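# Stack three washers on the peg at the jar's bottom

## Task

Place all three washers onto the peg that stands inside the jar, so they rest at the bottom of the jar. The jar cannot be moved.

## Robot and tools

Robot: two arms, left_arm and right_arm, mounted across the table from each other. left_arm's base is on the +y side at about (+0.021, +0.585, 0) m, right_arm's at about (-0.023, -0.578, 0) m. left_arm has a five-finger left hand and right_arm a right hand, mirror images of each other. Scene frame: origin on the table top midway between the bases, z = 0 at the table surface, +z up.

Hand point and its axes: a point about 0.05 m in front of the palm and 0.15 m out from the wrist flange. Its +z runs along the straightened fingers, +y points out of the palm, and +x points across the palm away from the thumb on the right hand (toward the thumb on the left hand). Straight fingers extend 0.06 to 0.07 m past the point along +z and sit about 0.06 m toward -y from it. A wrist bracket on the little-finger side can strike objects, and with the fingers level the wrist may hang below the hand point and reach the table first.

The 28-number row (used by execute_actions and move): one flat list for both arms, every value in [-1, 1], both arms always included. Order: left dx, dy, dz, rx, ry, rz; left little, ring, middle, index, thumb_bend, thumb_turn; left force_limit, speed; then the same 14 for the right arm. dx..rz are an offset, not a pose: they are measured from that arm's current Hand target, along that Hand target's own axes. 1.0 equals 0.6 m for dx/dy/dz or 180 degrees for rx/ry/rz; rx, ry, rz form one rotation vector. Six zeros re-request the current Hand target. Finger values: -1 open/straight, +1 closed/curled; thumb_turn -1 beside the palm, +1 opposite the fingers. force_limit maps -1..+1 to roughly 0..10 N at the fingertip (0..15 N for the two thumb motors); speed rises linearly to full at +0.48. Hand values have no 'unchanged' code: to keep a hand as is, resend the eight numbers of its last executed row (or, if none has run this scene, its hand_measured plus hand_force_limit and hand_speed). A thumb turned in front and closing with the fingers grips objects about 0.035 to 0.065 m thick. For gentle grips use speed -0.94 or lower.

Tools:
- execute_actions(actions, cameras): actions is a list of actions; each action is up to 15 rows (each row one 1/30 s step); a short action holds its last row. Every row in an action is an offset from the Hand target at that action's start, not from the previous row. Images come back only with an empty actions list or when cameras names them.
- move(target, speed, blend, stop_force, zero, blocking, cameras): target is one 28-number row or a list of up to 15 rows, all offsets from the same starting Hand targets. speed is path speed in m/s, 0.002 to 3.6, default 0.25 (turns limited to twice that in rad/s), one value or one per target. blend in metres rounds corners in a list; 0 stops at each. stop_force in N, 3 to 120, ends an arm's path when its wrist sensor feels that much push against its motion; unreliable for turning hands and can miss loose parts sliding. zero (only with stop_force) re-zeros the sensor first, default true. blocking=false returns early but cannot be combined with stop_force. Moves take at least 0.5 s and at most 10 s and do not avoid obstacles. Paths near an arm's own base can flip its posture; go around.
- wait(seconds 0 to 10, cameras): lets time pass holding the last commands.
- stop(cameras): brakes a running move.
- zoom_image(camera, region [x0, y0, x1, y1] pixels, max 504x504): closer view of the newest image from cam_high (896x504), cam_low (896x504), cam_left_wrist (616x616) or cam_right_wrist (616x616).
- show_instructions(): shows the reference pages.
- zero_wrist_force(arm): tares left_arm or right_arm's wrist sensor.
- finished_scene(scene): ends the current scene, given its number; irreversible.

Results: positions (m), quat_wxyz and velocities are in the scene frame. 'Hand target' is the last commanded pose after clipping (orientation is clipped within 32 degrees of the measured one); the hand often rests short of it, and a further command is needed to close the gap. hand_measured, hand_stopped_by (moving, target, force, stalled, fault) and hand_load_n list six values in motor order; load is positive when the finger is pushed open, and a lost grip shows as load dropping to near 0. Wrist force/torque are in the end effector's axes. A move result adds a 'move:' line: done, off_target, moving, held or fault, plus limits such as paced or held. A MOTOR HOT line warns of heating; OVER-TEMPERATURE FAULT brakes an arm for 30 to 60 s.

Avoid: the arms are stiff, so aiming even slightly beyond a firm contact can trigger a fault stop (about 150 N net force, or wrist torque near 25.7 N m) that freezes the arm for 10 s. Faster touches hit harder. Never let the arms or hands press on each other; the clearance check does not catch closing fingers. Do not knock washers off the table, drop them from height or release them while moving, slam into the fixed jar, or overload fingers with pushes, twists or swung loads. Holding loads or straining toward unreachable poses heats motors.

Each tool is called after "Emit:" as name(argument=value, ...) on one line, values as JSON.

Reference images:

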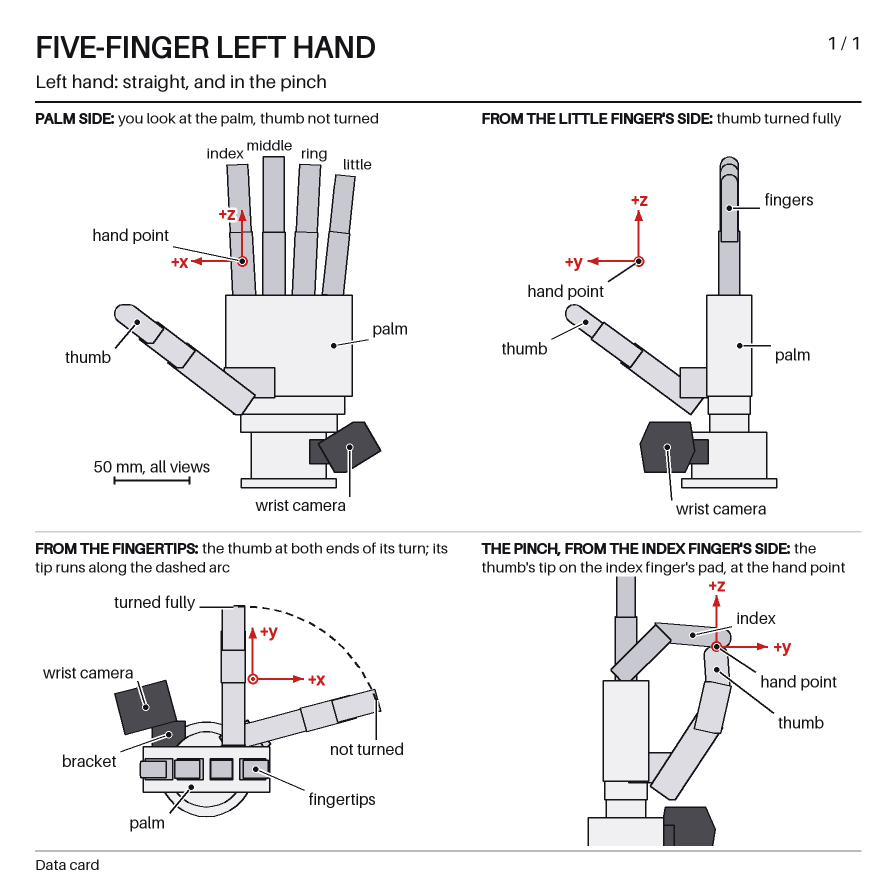

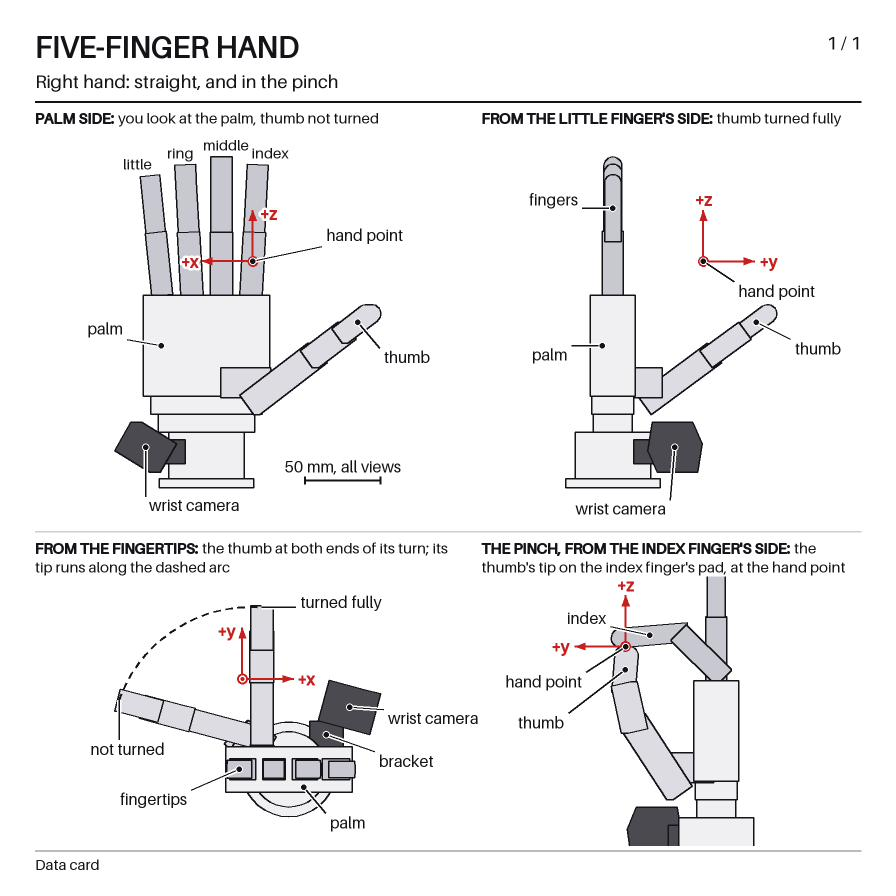

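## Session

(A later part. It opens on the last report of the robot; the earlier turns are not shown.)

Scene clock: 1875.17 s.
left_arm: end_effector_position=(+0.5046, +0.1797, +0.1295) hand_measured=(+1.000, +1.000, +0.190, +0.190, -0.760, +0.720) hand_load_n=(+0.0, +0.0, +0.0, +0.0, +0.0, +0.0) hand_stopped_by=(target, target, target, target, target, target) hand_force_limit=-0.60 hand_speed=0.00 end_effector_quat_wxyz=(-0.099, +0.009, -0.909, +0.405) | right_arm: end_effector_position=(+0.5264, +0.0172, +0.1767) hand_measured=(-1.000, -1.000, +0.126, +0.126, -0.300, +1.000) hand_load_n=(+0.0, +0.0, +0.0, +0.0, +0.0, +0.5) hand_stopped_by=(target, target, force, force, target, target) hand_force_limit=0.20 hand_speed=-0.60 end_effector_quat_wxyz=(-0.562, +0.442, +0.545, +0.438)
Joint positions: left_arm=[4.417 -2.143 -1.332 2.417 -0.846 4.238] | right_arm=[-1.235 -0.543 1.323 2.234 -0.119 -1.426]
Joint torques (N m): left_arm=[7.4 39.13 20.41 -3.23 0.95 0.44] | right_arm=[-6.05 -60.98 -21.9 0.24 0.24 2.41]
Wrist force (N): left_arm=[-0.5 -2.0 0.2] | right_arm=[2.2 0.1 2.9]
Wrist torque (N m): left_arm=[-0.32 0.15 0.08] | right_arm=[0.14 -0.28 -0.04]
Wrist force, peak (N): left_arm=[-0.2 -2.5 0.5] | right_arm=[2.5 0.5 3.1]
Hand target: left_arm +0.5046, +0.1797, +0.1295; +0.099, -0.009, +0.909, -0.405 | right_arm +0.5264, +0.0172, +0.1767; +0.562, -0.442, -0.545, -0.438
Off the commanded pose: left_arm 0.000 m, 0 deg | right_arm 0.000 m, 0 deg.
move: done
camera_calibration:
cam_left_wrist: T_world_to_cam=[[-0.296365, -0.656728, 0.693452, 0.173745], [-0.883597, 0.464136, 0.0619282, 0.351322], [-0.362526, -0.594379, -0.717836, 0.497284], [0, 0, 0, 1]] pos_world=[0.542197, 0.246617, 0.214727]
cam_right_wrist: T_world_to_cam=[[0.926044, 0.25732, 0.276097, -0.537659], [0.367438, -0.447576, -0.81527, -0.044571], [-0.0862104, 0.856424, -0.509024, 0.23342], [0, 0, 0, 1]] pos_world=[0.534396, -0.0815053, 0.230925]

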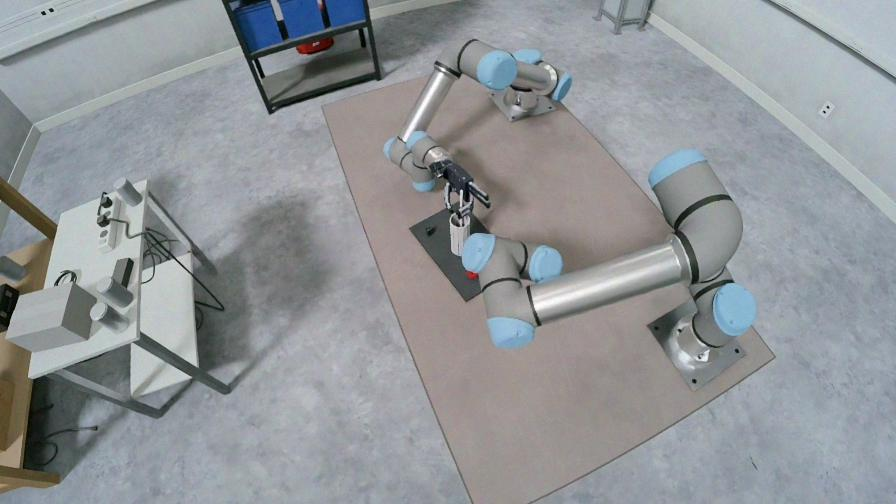

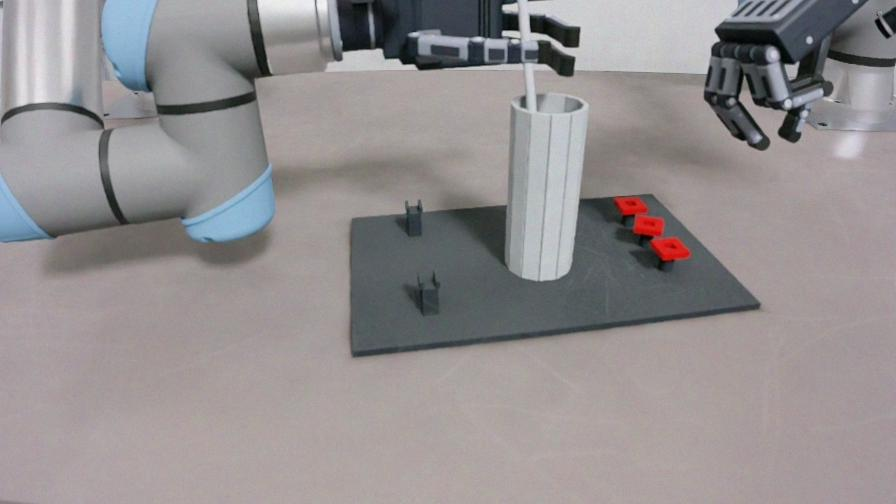

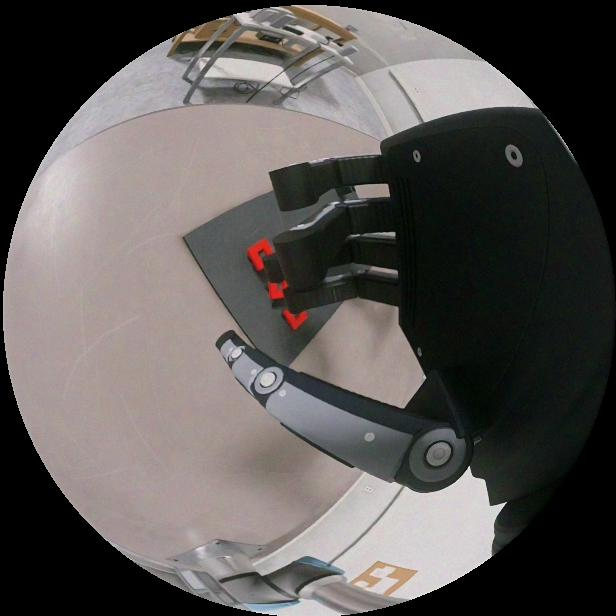

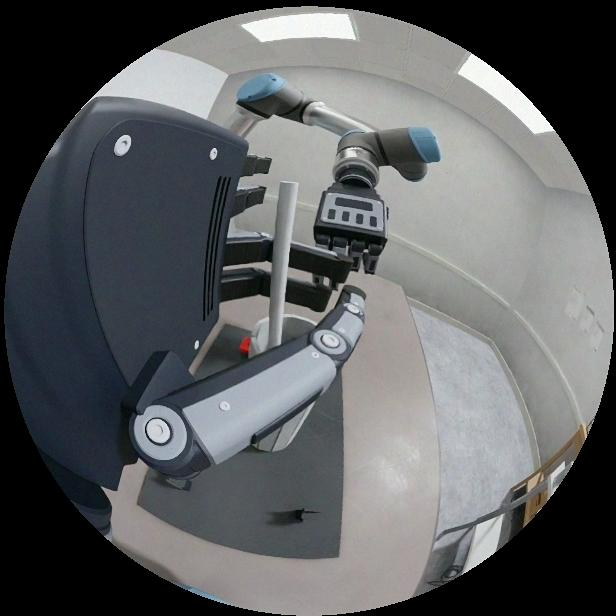

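Emit:
execute_actions(actions=[[[0,0,0,0,0,0,1,1,0.19,0.19,-0.76,0.72,-0.6,0.0,0,0,0,0,0,0,-1,-1,-1,-1,-1,1,0.2,-0.2]],[[0,0,0,0,0,0,1,1,0.19,0.19,-0.76,0.72,-0.6,0.0,0,0,0,0,0,0,-1,-1,-1,-1,-1,1,0.2,-0.2]]])

Emit:
move(target=[-0.0511,-0.2081,-0.1854,0,0,0,1,1,0.19,0.19,-0.76,0.72,-0.6,0.0,0,0,-0.25,0,0,0,-1,-1,-1,-1,-1,1,0.2,-0.2], speed=0.12, cameras=["cam_low", "cam_high", "cam_right_wrist", "cam_left_wrist"])

Emit:
zoom_image(camera="cam_low", region=[450, 0, 650, 140])

Emit:
zoom_image(camera="cam_high", region=[430, 170, 500, 260])

Scene clock: 1997.73 s.
left_arm: end_effector_position=(+0.5046, +0.1797, +0.1295) hand_measured=(+1.000, +1.000, +0.190, +0.190, -0.760, +0.720) hand_load_n=(+0.0, +0.5, +0.0, +0.0, +0.0, +0.0) hand_stopped_by=(target, target, target, target, target, target) hand_force_limit=-0.60 hand_speed=0.00 end_effector_quat_wxyz=(-0.099, +0.009, -0.909, +0.405) | right_arm: end_effector_position=(+0.5264, +0.0172, +0.1767) hand_measured=(-1.000, -1.000, -1.000, -1.000, -1.000, +1.000) hand_load_n=(+0.0, +0.0, +0.0, +0.0, +0.0, +0.5) hand_stopped_by=(target, target, target, target, target, target) hand_force_limit=0.20 hand_speed=-0.20 end_effector_quat_wxyz=(-0.562, +0.442, +0.545, +0.438)
Joint positions: left_arm=[4.417 -2.143 -1.332 2.417 -0.846 4.238] | right_arm=[-1.235 -0.543 1.323 2.234 -0.119 -1.426]
Joint torques (N m): left_arm=[7.2 38.71 20.76 -3.27 0.99 0.4] | right_arm=[-8.59 -60.32 -20.54 0.78 -0.03 1.74]
Wrist force (N): left_arm=[-0.2 -1.7 0.2] | right_arm=[2.0 0.2 3.1]
Wrist torque (N m): left_arm=[-0.28 0.09 0.10] | right_arm=[0.14 -0.27 -0.05]
Wrist force, peak (N): left_arm=[-0.3 -2.4 0.2] | right_arm=[2.3 0.4 3.1]
Hand target: left_arm +0.5046, +0.1797, +0.1295; +0.099, -0.009, +0.909, -0.405 | right_arm +0.5264, +0.0172, +0.1767; +0.562, -0.442, -0.545, -0.438
Off the commanded pose: left_arm 0.000 m, 0 deg | right_arm 0.000 m, 0 deg.
Step readings (end_effector_position of left_arm | right_arm):
0: (+0.5046, +0.1797, +0.1295) | (+0.5264, +0.0172, +0.1767)
1: (+0.5046, +0.1797, +0.1295) | (+0.5264, +0.0172, +0.1767)
2: (+0.5046, +0.1797, +0.1295) | (+0.5264, +0.0172, +0.1767)
4: (+0.5046, +0.1797, +0.1295) | (+0.5264, +0.0172, +0.1767)
8: (+0.5046, +0.1797, +0.1295) | (+0.5264, +0.0172, +0.1767)
15: (+0.5046, +0.1797, +0.1295) | (+0.5264, +0.0172, +0.1767)
16: (+0.5046, +0.1797, +0.1295) | (+0.5264, +0.0172, +0.1767)
17: (+0.5046, +0.1797, +0.1295) | (+0.5264, +0.0172, +0.1767)
19: (+0.5046, +0.1797, +0.1295) | (+0.5264, +0.0172, +0.1767)
23: (+0.5046, +0.1797, +0.1295) | (+0.5264, +0.0172, +0.1767)
30: (+0.5046, +0.1797, +0.1295) | (+0.5264, +0.0172, +0.1767)

Scene clock: 1999.63 s.
left_arm: end_effector_position=(+0.5060, +0.1805, +0.2994) hand_measured=(+1.000, +1.000, +0.190, +0.190, -0.760, +0.720) hand_load_n=(+0.0, +0.0, +0.0, +0.0, +0.0, +0.0) hand_stopped_by=(target, target, target, target, target, target) hand_force_limit=-0.60 hand_speed=0.00 end_effector_quat_wxyz=(-0.099, +0.009, -0.909, +0.405) | right_arm: end_effector_position=(+0.5601, -0.1290, +0.1745) hand_measured=(-1.000, -1.000, -1.000, -1.000, -1.000, +1.000) hand_load_n=(+0.0, +0.0, +0.0, +0.0, +0.0, +0.0) hand_stopped_by=(target, target, target, target, target, target) hand_force_limit=0.20 hand_speed=-0.20 end_effector_quat_wxyz=(-0.562, +0.442, +0.545, +0.438) end_effector_velocity=(+0.000, -0.001, +0.000) end_effector_angular_velocity=(-0.001, +0.002, -0.002)
Joint positions: left_arm=[4.419 -2.089 -0.977 2.006 -0.845 4.24] | right_arm=[-1.48 -0.628 1.533 2.354 0.128 -1.669]
Joint velocities: left_arm=[within noise] | right_arm=[-0.001 0 0 -0.003 -0.001 0.005]
Joint torques (N m): left_arm=[-0.14 43.53 9.31 -1.59 -0.28 0.2] | right_arm=[0.57 -52.1 -14.2 -1.56 -0.64 2.2]
Wrist force (N): left_arm=[-0.4 -2.1 0.3] | right_arm=[2.5 0.5 2.3]
Wrist torque (N m): left_arm=[-0.35 0.13 0.00] | right_arm=[0.18 -0.29 -0.01]
Wrist force, peak (N): left_arm=[-0.4 -3.2 0.0] | right_arm=[2.4 0.3 3.9]
Hand target: left_arm +0.5059, +0.1805, +0.2995; +0.099, -0.009, +0.909, -0.405 | right_arm +0.5601, -0.1290, +0.1745; +0.562, -0.442, -0.545, -0.438
Off the commanded pose: left_arm 0.000 m, 0 deg | right_arm 0.000 m, 0 deg.
move: done
camera_calibration:
cam_left_wrist: T_world_to_cam=[[-0.296412, -0.656675, 0.693483, 0.0567998], [-0.883625, 0.464101, 0.0617835, 0.34174], [-0.362417, -0.594465, -0.717819, 0.620255], [0, 0, 0, 1]] pos_world=[0.543597, 0.247417, 0.384727]
cam_right_wrist: T_world_to_cam=[[0.926051, 0.257241, 0.276145, -0.530578], [0.367442, -0.447607, -0.815251, -0.124197], [-0.0861112, 0.856432, -0.509028, 0.360216], [0, 0, 0, 1]] pos_world=[0.567996, -0.227605, 0.228625]

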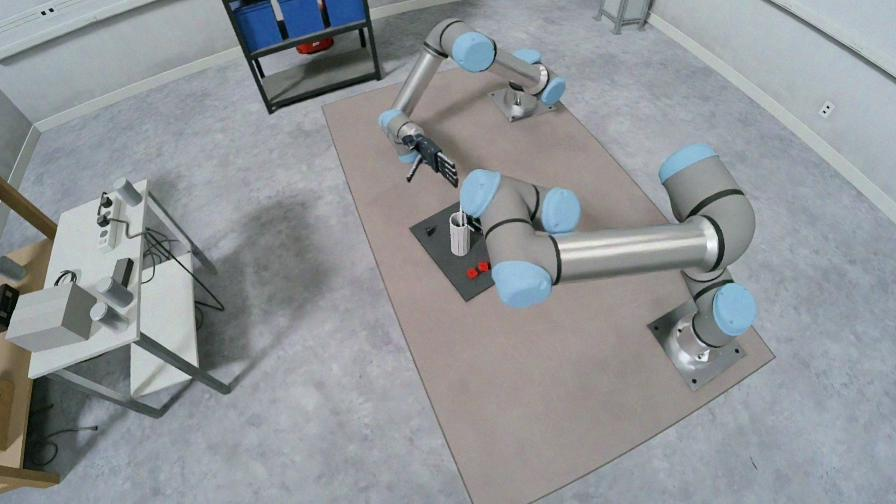

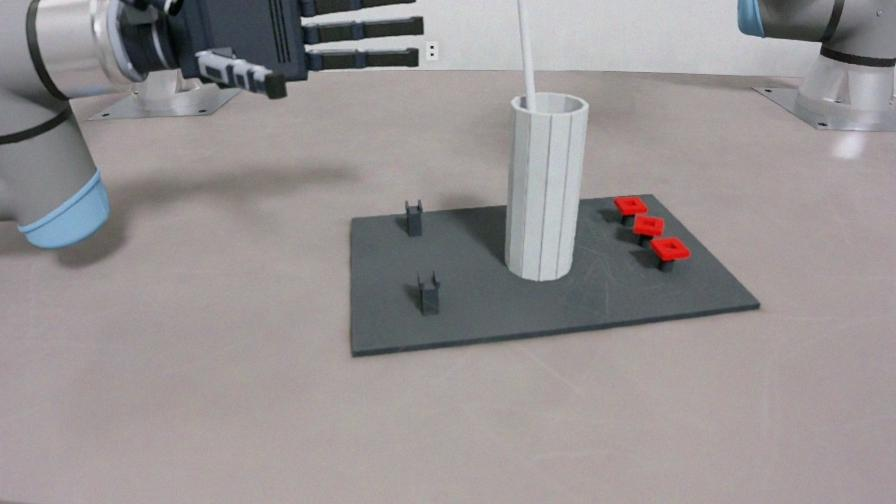

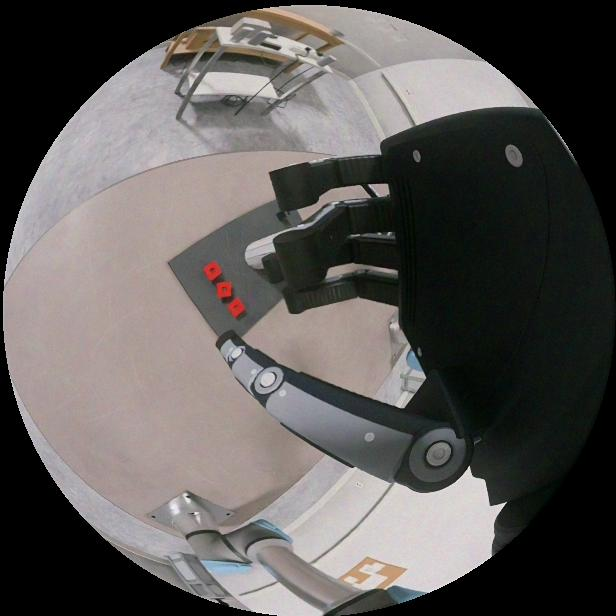

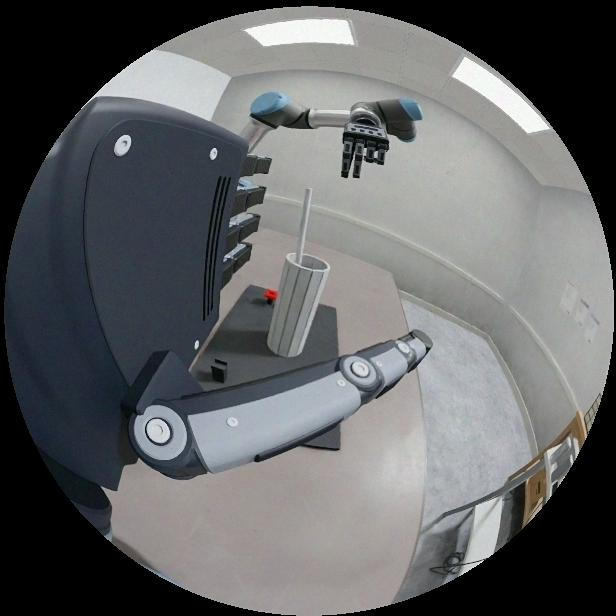

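Scaled by 2.520.

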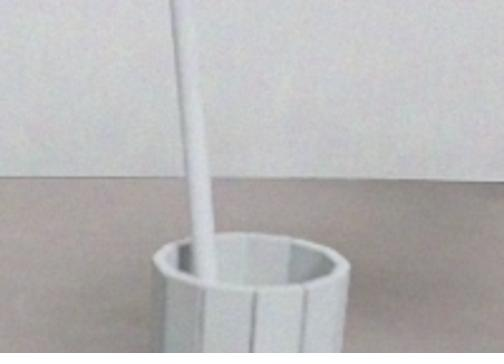

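Scaled by 5.600.

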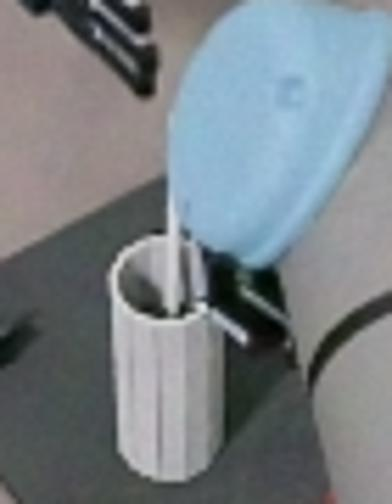

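Emit:
zoom_image(camera="cam_right_wrist", region=[260, 175, 350, 370])

Emit:
zoom_image(camera="cam_left_wrist", region=[160, 190, 310, 350])

Scaled by 2.585 from the camera's 616x616 image, which has a finer 880x880 frame.

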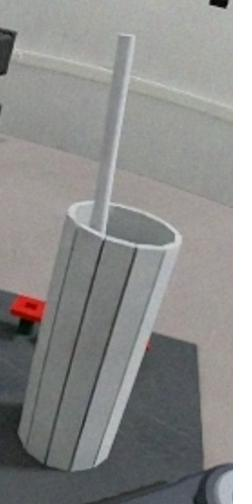

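Scaled by 3.150 from the camera's 616x616 image, which has a finer 880x880 frame.

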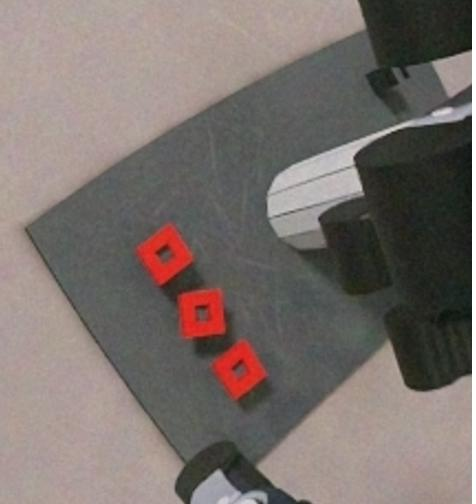

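Emit:
move(target=[0.0340,-0.2120,0.2525,-0.02447,-0.09955,-0.08870,1,1,0.19,0.19,-0.76,0.72,-0.6,0.0,0,0,0,0,0,0,-1,-1,-1,-1,-1,1,0.2,-0.2], speed=0.1, cameras=["cam_high", "cam_right_wrist", "cam_left_wrist"])

Emit:
zoom_image(camera="cam_left_wrist", region=[150, 150, 400, 400])

Emit:
zoom_image(camera="cam_right_wrist", region=[240, 120, 400, 300])

Scene clock: 2152.87 s.
left_arm: end_effector_position=(+0.5061, -0.0182, +0.2910) hand_measured=(+1.000, +1.000, +0.190, +0.190, -0.760, +0.720) hand_load_n=(+0.0, +0.0, +0.0, +0.0, +0.0, +0.0) hand_stopped_by=(target, target, target, target, target, target) hand_force_limit=-0.60 hand_speed=0.00 end_effector_quat_wxyz=(-0.181, +0.201, -0.887, +0.373) | right_arm: end_effector_position=(+0.5601, -0.1290, +0.1745) hand_measured=(-1.000, -1.000, -1.000, -1.000, -1.000, +1.000) hand_load_n=(+0.0, +0.0, +0.0, +0.0, +0.0, +0.5) hand_stopped_by=(target, target, target, target, target, target) hand_force_limit=0.20 hand_speed=-0.20 end_effector_quat_wxyz=(-0.562, +0.442, +0.545, +0.438)
Joint positions: left_arm=[4.02 -2.385 -0.433 2.089 -1.388 3.531] | right_arm=[-1.48 -0.628 1.533 2.354 0.128 -1.668]
Joint torques (N m): left_arm=[6.37 56.06 6 1.45 0.26 -0.91] | right_arm=[-7.15 -54.97 -4.28 0.85 0.35 -2.14]
Wrist force (N): left_arm=[-0.1 -1.8 0.4] | right_arm=[2.3 0.2 2.6]
Wrist torque (N m): left_arm=[-0.31 0.09 0.02] | right_arm=[0.12 -0.27 -0.05]
Wrist force, peak (N): left_arm=[-0.4 -2.7 0.6] | right_arm=[2.7 0.4 2.8]
Hand target: left_arm +0.5062, -0.0182, +0.2910; +0.181, -0.201, +0.887, -0.373 | right_arm +0.5601, -0.1290, +0.1745; +0.562, -0.442, -0.545, -0.438
Off the commanded pose: left_arm 0.000 m, 0 deg | right_arm 0.000 m, 0 deg.
move: done
camera_calibration:
cam_left_wrist: T_world_to_cam=[[0.00310917, -0.722568, 0.691293, -0.219911], [-0.996239, 0.0576222, 0.0647098, 0.483354], [-0.0865911, -0.688894, -0.719671, 0.35528], [0, 0, 0, 1]] pos_world=[0.512984, 0.0579977, 0.37643]
cam_right_wrist: T_world_to_cam=[[0.926044, 0.25732, 0.276097, -0.530545], [0.367438, -0.447576, -0.81527, -0.124183], [-0.0862104, 0.856424, -0.509024, 0.36027], [0, 0, 0, 1]] pos_world=[0.567996, -0.227605, 0.228625]
Images, in order (width x height): cam_high 896x504, cam_left_wrist 616x616, cam_right_wrist 616x616.

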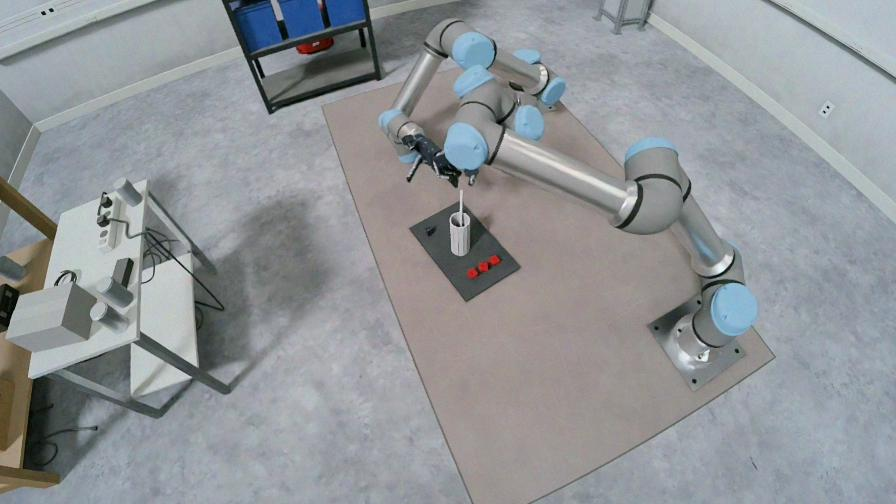

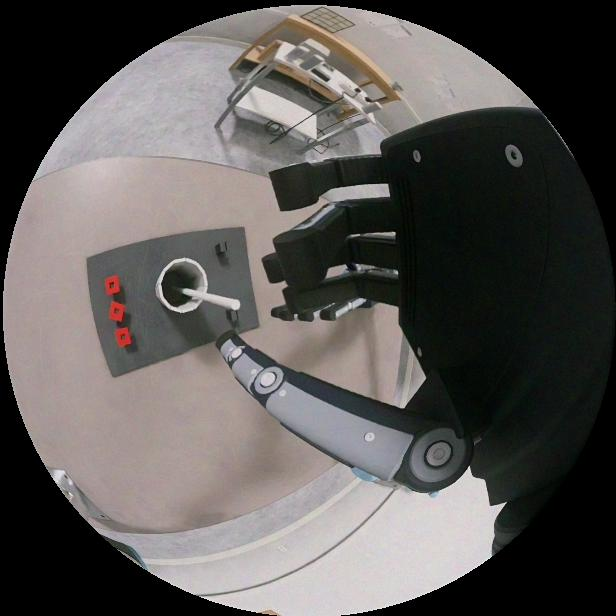

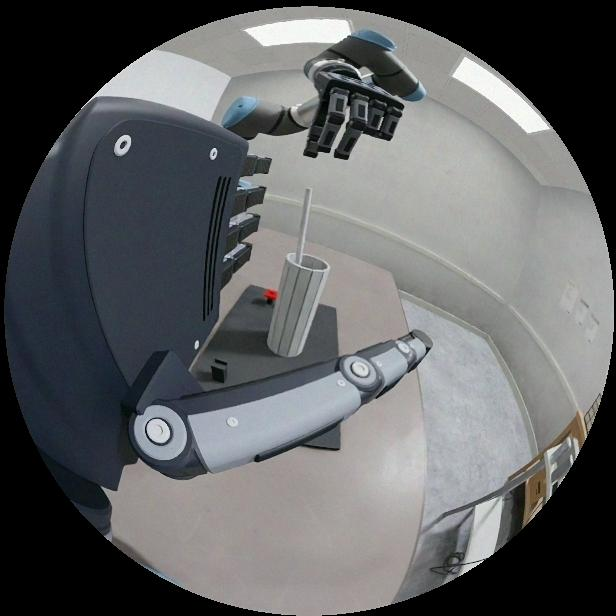

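Scaled by 2.016 from the camera's 616x616 image, which has a finer 880x880 frame.

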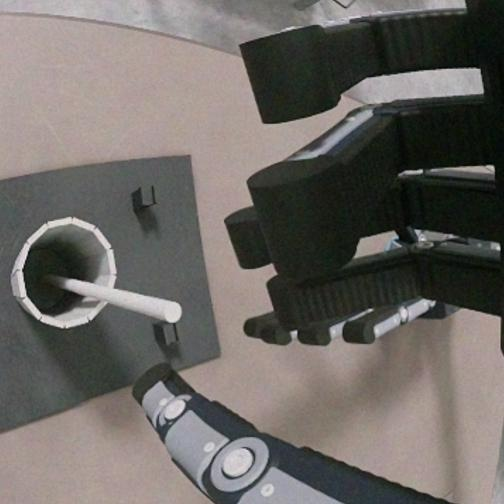

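Scaled by 2.800 from the camera's 616x616 image, which has a finer 880x880 frame.

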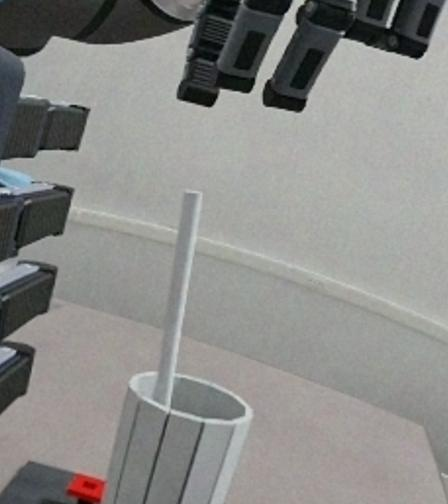

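Emit:
move(target=[0.01528,0.06393,0.06668,0,0,0,1,1,0.19,0.19,-0.76,0.72,-0.6,0.0,0,0,0,0,0,0,-1,-1,-1,-1,-1,1,0.2,-0.2], speed=0.04, stop_force=3, cameras=["cam_left_wrist", "cam_right_wrist"])

Emit:
zoom_image(camera="cam_left_wrist", region=[150, 200, 350, 400])

Emit:
zoom_image(camera="cam_right_wrist", region=[240, 120, 400, 300])

Scene clock: 2208.17 s.
left_arm: end_effector_position=(+0.5087, -0.0218, +0.2350) hand_measured=(+1.000, +1.000, +0.190, +0.190, -0.760, +0.720) hand_load_n=(+0.0, +0.0, +0.0, +0.0, +0.0, +0.0) hand_stopped_by=(target, target, target, target, target, target) hand_force_limit=-0.60 hand_speed=0.00 end_effector_quat_wxyz=(-0.181, +0.201, -0.887, +0.373) | right_arm: end_effector_position=(+0.5601, -0.1290, +0.1745) hand_measured=(-1.000, -1.000, -1.000, -1.000, -1.000, +1.000) hand_load_n=(+0.0, +0.0, +0.0, +0.0, +0.0, +0.5) hand_stopped_by=(target, target, target, target, target, target) hand_force_limit=0.20 hand_speed=-0.20 end_effector_quat_wxyz=(-0.562, +0.442, +0.545, +0.438)
Joint positions: left_arm=[4.018 -2.345 -0.651 2.267 -1.39 3.53] | right_arm=[-1.48 -0.628 1.533 2.354 0.128 -1.668]
Joint torques (N m): left_arm=[-4.52 45.7 31.28 -2.47 -0.07 -1.14] | right_arm=[-8.05 -56.26 -5.56 0.93 0.28 -1.92]
Wrist force (N): left_arm=[-0.4 -2.2 0.5] | right_arm=[2.2 0.3 2.2]
Wrist torque (N m): left_arm=[-0.38 0.13 0.11] | right_arm=[0.15 -0.25 -0.06]
Wrist force, peak (N): left_arm=[-0.4 -2.4 -0.2] | right_arm=[2.9 0.6 2.6]
Hand target: left_arm +0.5087, -0.0217, +0.2350; +0.181, -0.201, +0.887, -0.373 | right_arm +0.5601, -0.1290, +0.1745; +0.562, -0.442, -0.545, -0.438
Off the commanded pose: left_arm 0.000 m, 0 deg | right_arm 0.000 m, 0 deg.
move: done
camera_calibration:
cam_left_wrist: T_world_to_cam=[[0.00325896, -0.722527, 0.691335, -0.18397], [-0.996248, 0.0574454, 0.0647336, 0.489676], [-0.0864858, -0.688952, -0.719628, 0.312722], [0, 0, 0, 1]] pos_world=[0.515484, 0.0543977, 0.32053]
cam_right_wrist: T_world_to_cam=[[0.926044, 0.25732, 0.276097, -0.530545], [0.367438, -0.447576, -0.81527, -0.124183], [-0.0862104, 0.856424, -0.509024, 0.36027], [0, 0, 0, 1]] pos_world=[0.567996, -0.227605, 0.228625]
Images, in order (width x height): cam_left_wrist 616x616, cam_right_wrist 616x616.

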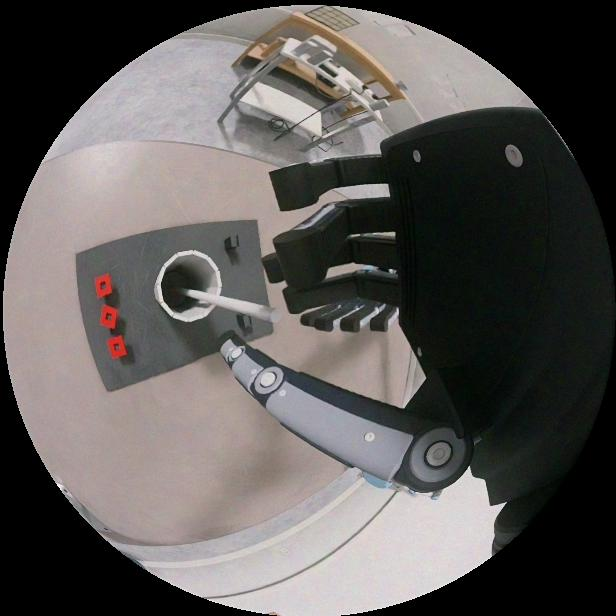

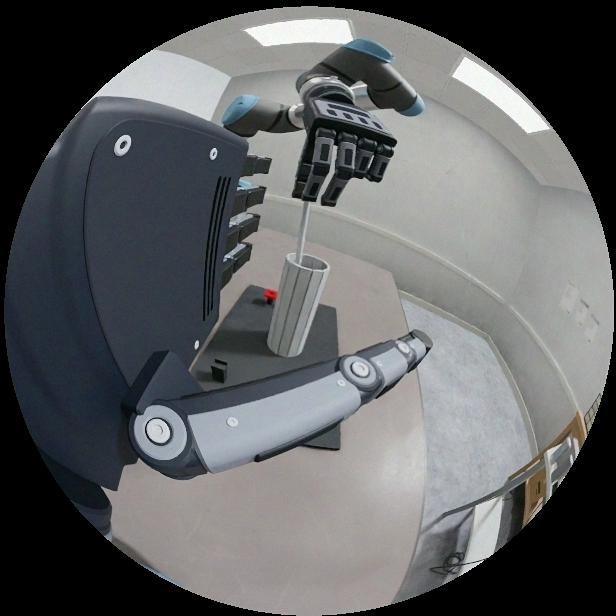

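Scaled by 2.520 from the camera's 616x616 image, which has a finer 880x880 frame.

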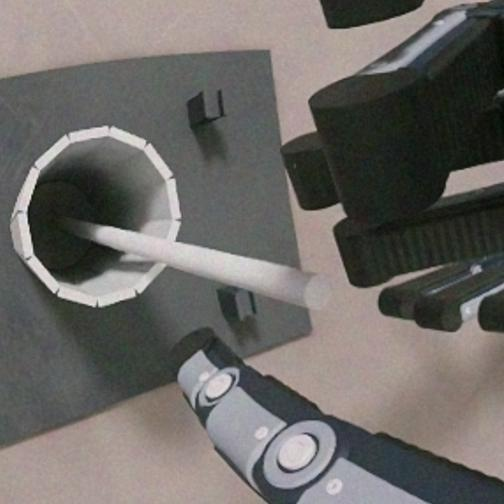

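Scaled by 2.800 from the camera's 616x616 image, which has a finer 880x880 frame.

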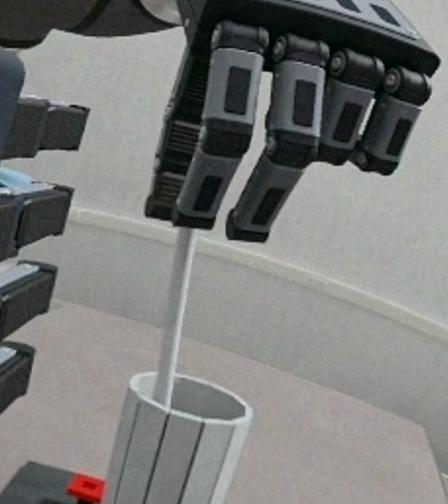

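Emit:
move(target=[[0.0018,0.00967,-0.01134,0,0,0,1,1,0.19,0.19,-0.76,0.72,-0.6,0.0,0,0,0,0,0,0,-1,-1,-1,-1,-1,1,0.2,-0.2],[0.0018,0.00967,-0.01134,0,0,0,1,1,0.19,0.19,0.1,0.72,-0.6,-0.9,0,0,0,0,0,0,-1,-1,-1,-1,-1,1,0.2,-0.2]], speed=0.02, cameras=["cam_left_wrist", "cam_right_wrist"])

Emit:
zoom_image(camera="cam_left_wrist", region=[150, 200, 350, 400])

Emit:
zoom_image(camera="cam_right_wrist", region=[240, 120, 400, 300])

Scene clock: 2259.77 s.
left_arm: end_effector_position=(+0.5033, -0.0146, +0.2350) hand_measured=(+1.000, +1.000, +0.190, +0.190, -0.234, +0.720) hand_load_n=(+0.0, +0.0, +0.0, +1.5, +3.0, +0.5) hand_stopped_by=(target, target, target, target, force, target) hand_force_limit=-0.60 hand_speed=-0.90 end_effector_quat_wxyz=(-0.181, +0.201, -0.887, +0.373) | right_arm: end_effector_position=(+0.5601, -0.1290, +0.1745) hand_measured=(-1.000, -1.000, -1.000, -1.000, -1.000, +1.000) hand_load_n=(+0.0, +0.0, +0.0, +0.0, -0.5, +0.0) hand_stopped_by=(target, target, target, target, target, target) hand_force_limit=0.20 hand_speed=-0.20 end_effector_quat_wxyz=(-0.562, +0.442, +0.545, +0.438)
Joint positions: left_arm=[4.022 -2.311 -0.711 2.293 -1.387 3.532] | right_arm=[-1.48 -0.628 1.533 2.354 0.128 -1.668]
Joint torques (N m): left_arm=[-9.46 39.88 31.67 -2.35 -0.79 -0.98] | right_arm=[-7 -54.67 -4.52 1.12 0.21 -2.12]
Wrist force (N): left_arm=[-0.1 -2.0 0.5] | right_arm=[2.3 0.6 2.6]
Wrist torque (N m): left_arm=[-0.33 0.07 0.03] | right_arm=[0.17 -0.26 -0.05]
Wrist force, peak (N): left_arm=[0.0 -2.3 0.6] | right_arm=[2.7 0.7 2.6]
Hand target: left_arm +0.5033, -0.0146, +0.2350; +0.181, -0.201, +0.887, -0.373 | right_arm +0.5601, -0.1290, +0.1745; +0.562, -0.442, -0.545, -0.438
Off the commanded pose: left_arm 0.000 m, 0 deg | right_arm 0.000 m, 0 deg.
move: done
camera_calibration:
cam_left_wrist: T_world_to_cam=[[0.00325896, -0.722527, 0.691335, -0.178681], [-0.996248, 0.0574454, 0.0647336, 0.483889], [-0.0864858, -0.688952, -0.719628, 0.317144], [0, 0, 0, 1]] pos_world=[0.510084, 0.0615977, 0.32043]
cam_right_wrist: T_world_to_cam=[[0.926044, 0.25732, 0.276097, -0.530545], [0.367438, -0.447576, -0.81527, -0.124183], [-0.0862104, 0.856424, -0.509024, 0.36027], [0, 0, 0, 1]] pos_world=[0.567996, -0.227605, 0.228625]
Images, in order (width x height): cam_left_wrist 616x616, cam_right_wrist 616x616.

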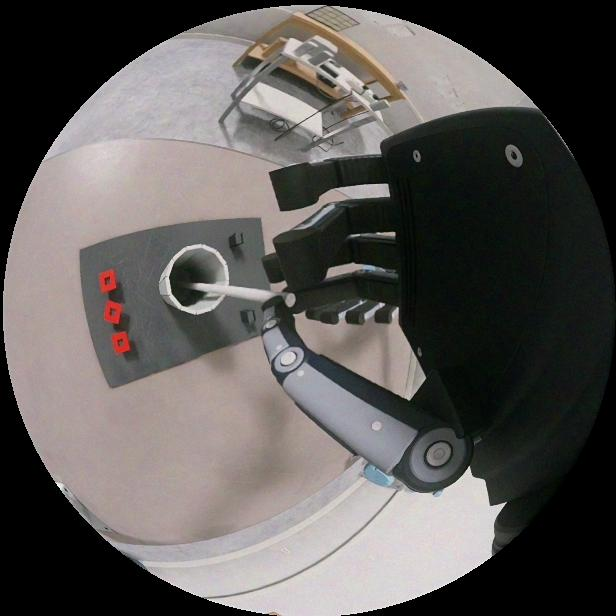

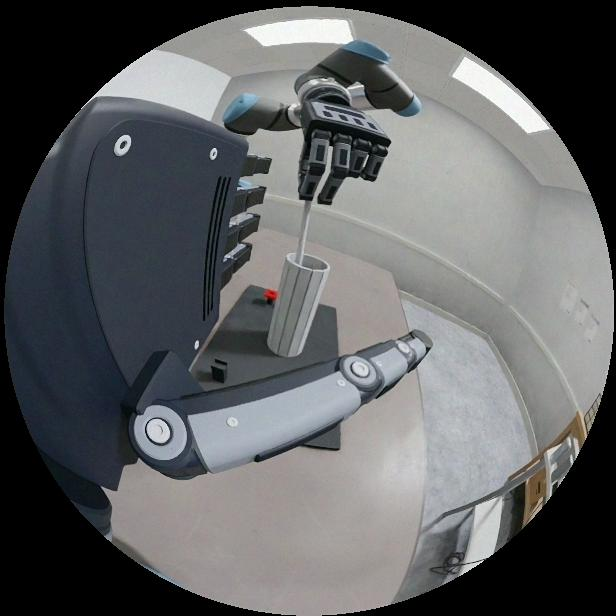

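Scaled by 2.520 from the camera's 616x616 image, which has a finer 880x880 frame.

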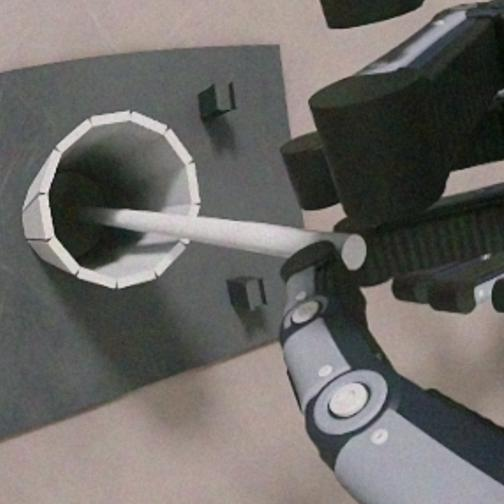

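Scaled by 2.800 from the camera's 616x616 image, which has a finer 880x880 frame.

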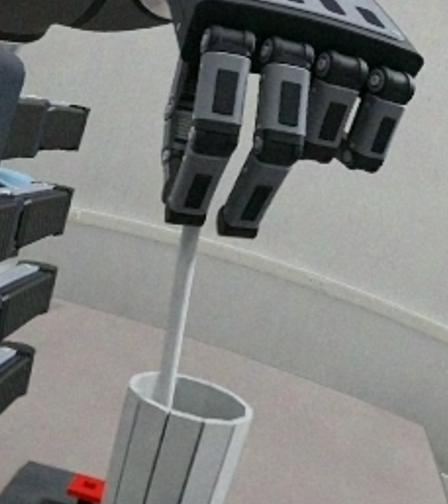

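Emit:
move(target=[-0.04263,0.01935,-0.01633,0,0,0,1,1,0.19,0.19,0.1,0.72,-0.6,-0.9,0,0,0,0,0,0,-1,-1,-1,-1,-1,1,0.2,-0.2], speed=0.03, stop_force=5, cameras=["cam_low", "cam_high", "cam_left_wrist", "cam_right_wrist"])

Emit:
zoom_image(camera="cam_low", region=[450, 0, 650, 140])

Emit:
zoom_image(camera="cam_high", region=[430, 170, 500, 260])

Emit:
zoom_image(camera="cam_left_wrist", region=[150, 200, 350, 400])

Emit:
zoom_image(camera="cam_right_wrist", region=[240, 120, 400, 300])

Scene clock: 2311.83 s.
left_arm: end_effector_position=(+0.5179, +0.0112, +0.2373) hand_measured=(+1.000, +1.000, +0.190, +0.190, -0.234, +0.720) hand_load_n=(+0.0, +0.0, +0.0, +2.5, +4.0, +0.5) hand_stopped_by=(target, target, target, target, force, target) hand_force_limit=-0.60 hand_speed=-0.90 end_effector_quat_wxyz=(-0.181, +0.201, -0.887, +0.373) | right_arm: end_effector_position=(+0.5601, -0.1290, +0.1745) hand_measured=(-1.000, -1.000, -1.000, -1.000, -1.000, +1.000) hand_load_n=(+0.0, +0.0, +0.0, +0.0, +0.0, +0.0) hand_stopped_by=(target, target, target, target, target, target) hand_force_limit=0.20 hand_speed=-0.20 end_effector_quat_wxyz=(-0.562, +0.442, +0.545, +0.438)
Joint positions: left_arm=[4.071 -2.28 -0.761 2.304 -1.351 3.566] | right_arm=[-1.48 -0.628 1.533 2.354 0.128 -1.668]
Joint torques (N m): left_arm=[-10.08 39.09 31.37 -2.25 -1.42 -1.42] | right_arm=[-7.56 -54.39 -3.6 0.96 -0.01 -2.1]
Wrist force (N): left_arm=[0.1 -1.5 0.8] | right_arm=[2.6 0.7 2.4]
Wrist torque (N m): left_arm=[-0.31 0.06 0.01] | right_arm=[0.21 -0.31 -0.03]
Wrist force, peak (N): left_arm=[-0.3 -4.4 -1.2] | right_arm=[2.5 0.4 2.8]
Hand target: left_arm +0.5179, +0.0113, +0.2373; +0.181, -0.201, +0.887, -0.373 | right_arm +0.5601, -0.1290, +0.1745; +0.562, -0.442, -0.545, -0.438
Off the commanded pose: left_arm 0.000 m, 0 deg | right_arm 0.000 m, 0 deg.
move: done
camera_calibration:
cam_left_wrist: T_world_to_cam=[[0.00325918, -0.722527, 0.691335, -0.161678], [-0.996256, 0.0573767, 0.0646621, 0.496936], [-0.0863866, -0.688958, -0.719635, 0.337796], [0, 0, 0, 1]] pos_world=[0.524784, 0.0873977, 0.32273]
cam_right_wrist: T_world_to_cam=[[0.926044, 0.25732, 0.276097, -0.530545], [0.367438, -0.447576, -0.81527, -0.124183], [-0.0862104, 0.856424, -0.509024, 0.36027], [0, 0, 0, 1]] pos_world=[0.567996, -0.227605, 0.228625]

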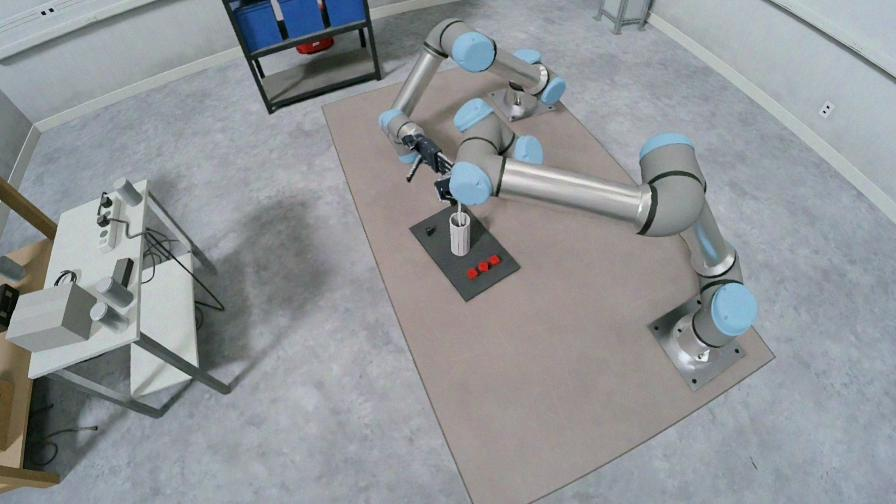

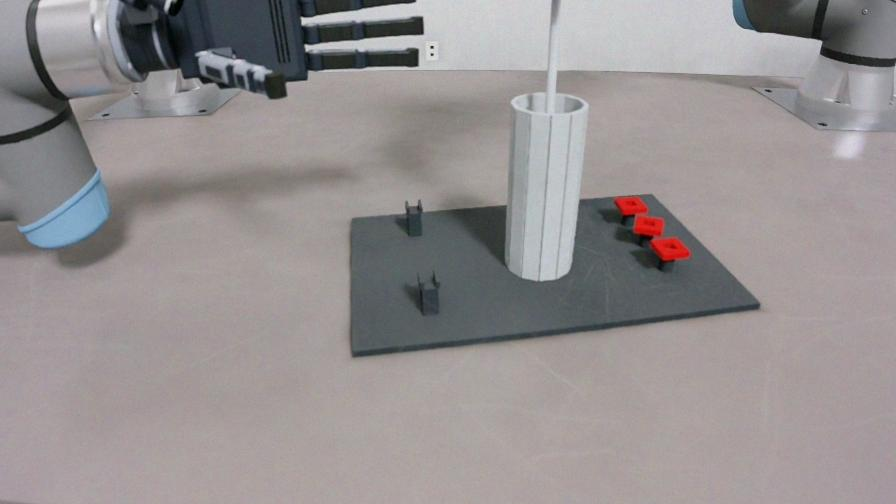

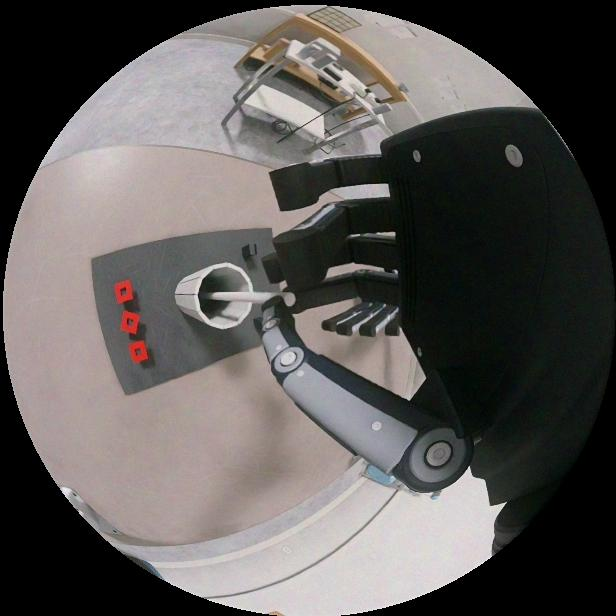

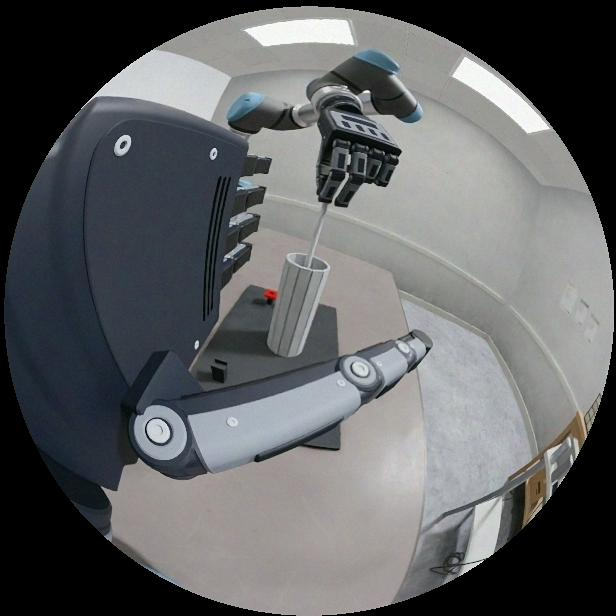

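Scaled by 2.520.

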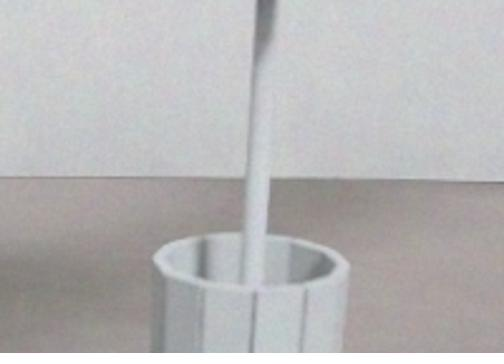

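Scaled by 5.600.

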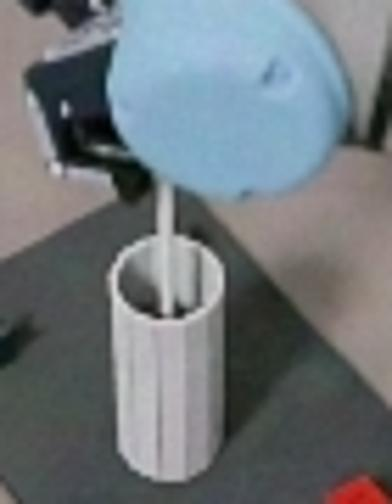

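Scaled by 2.520 from the camera's 616x616 image, which has a finer 880x880 frame.

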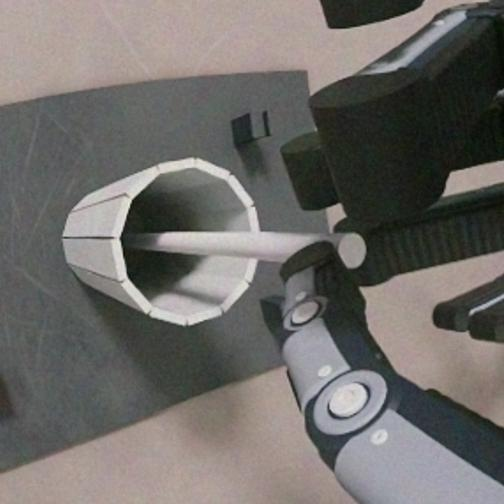

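Scaled by 2.800 from the camera's 616x616 image, which has a finer 880x880 frame.

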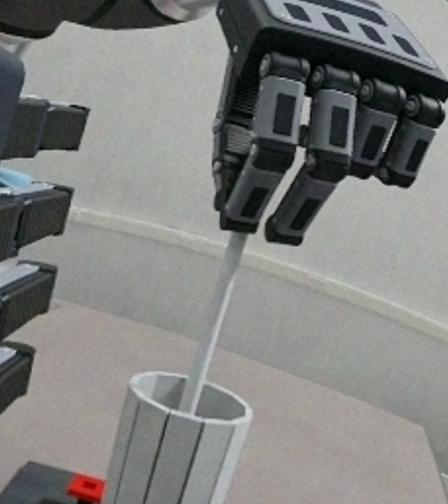

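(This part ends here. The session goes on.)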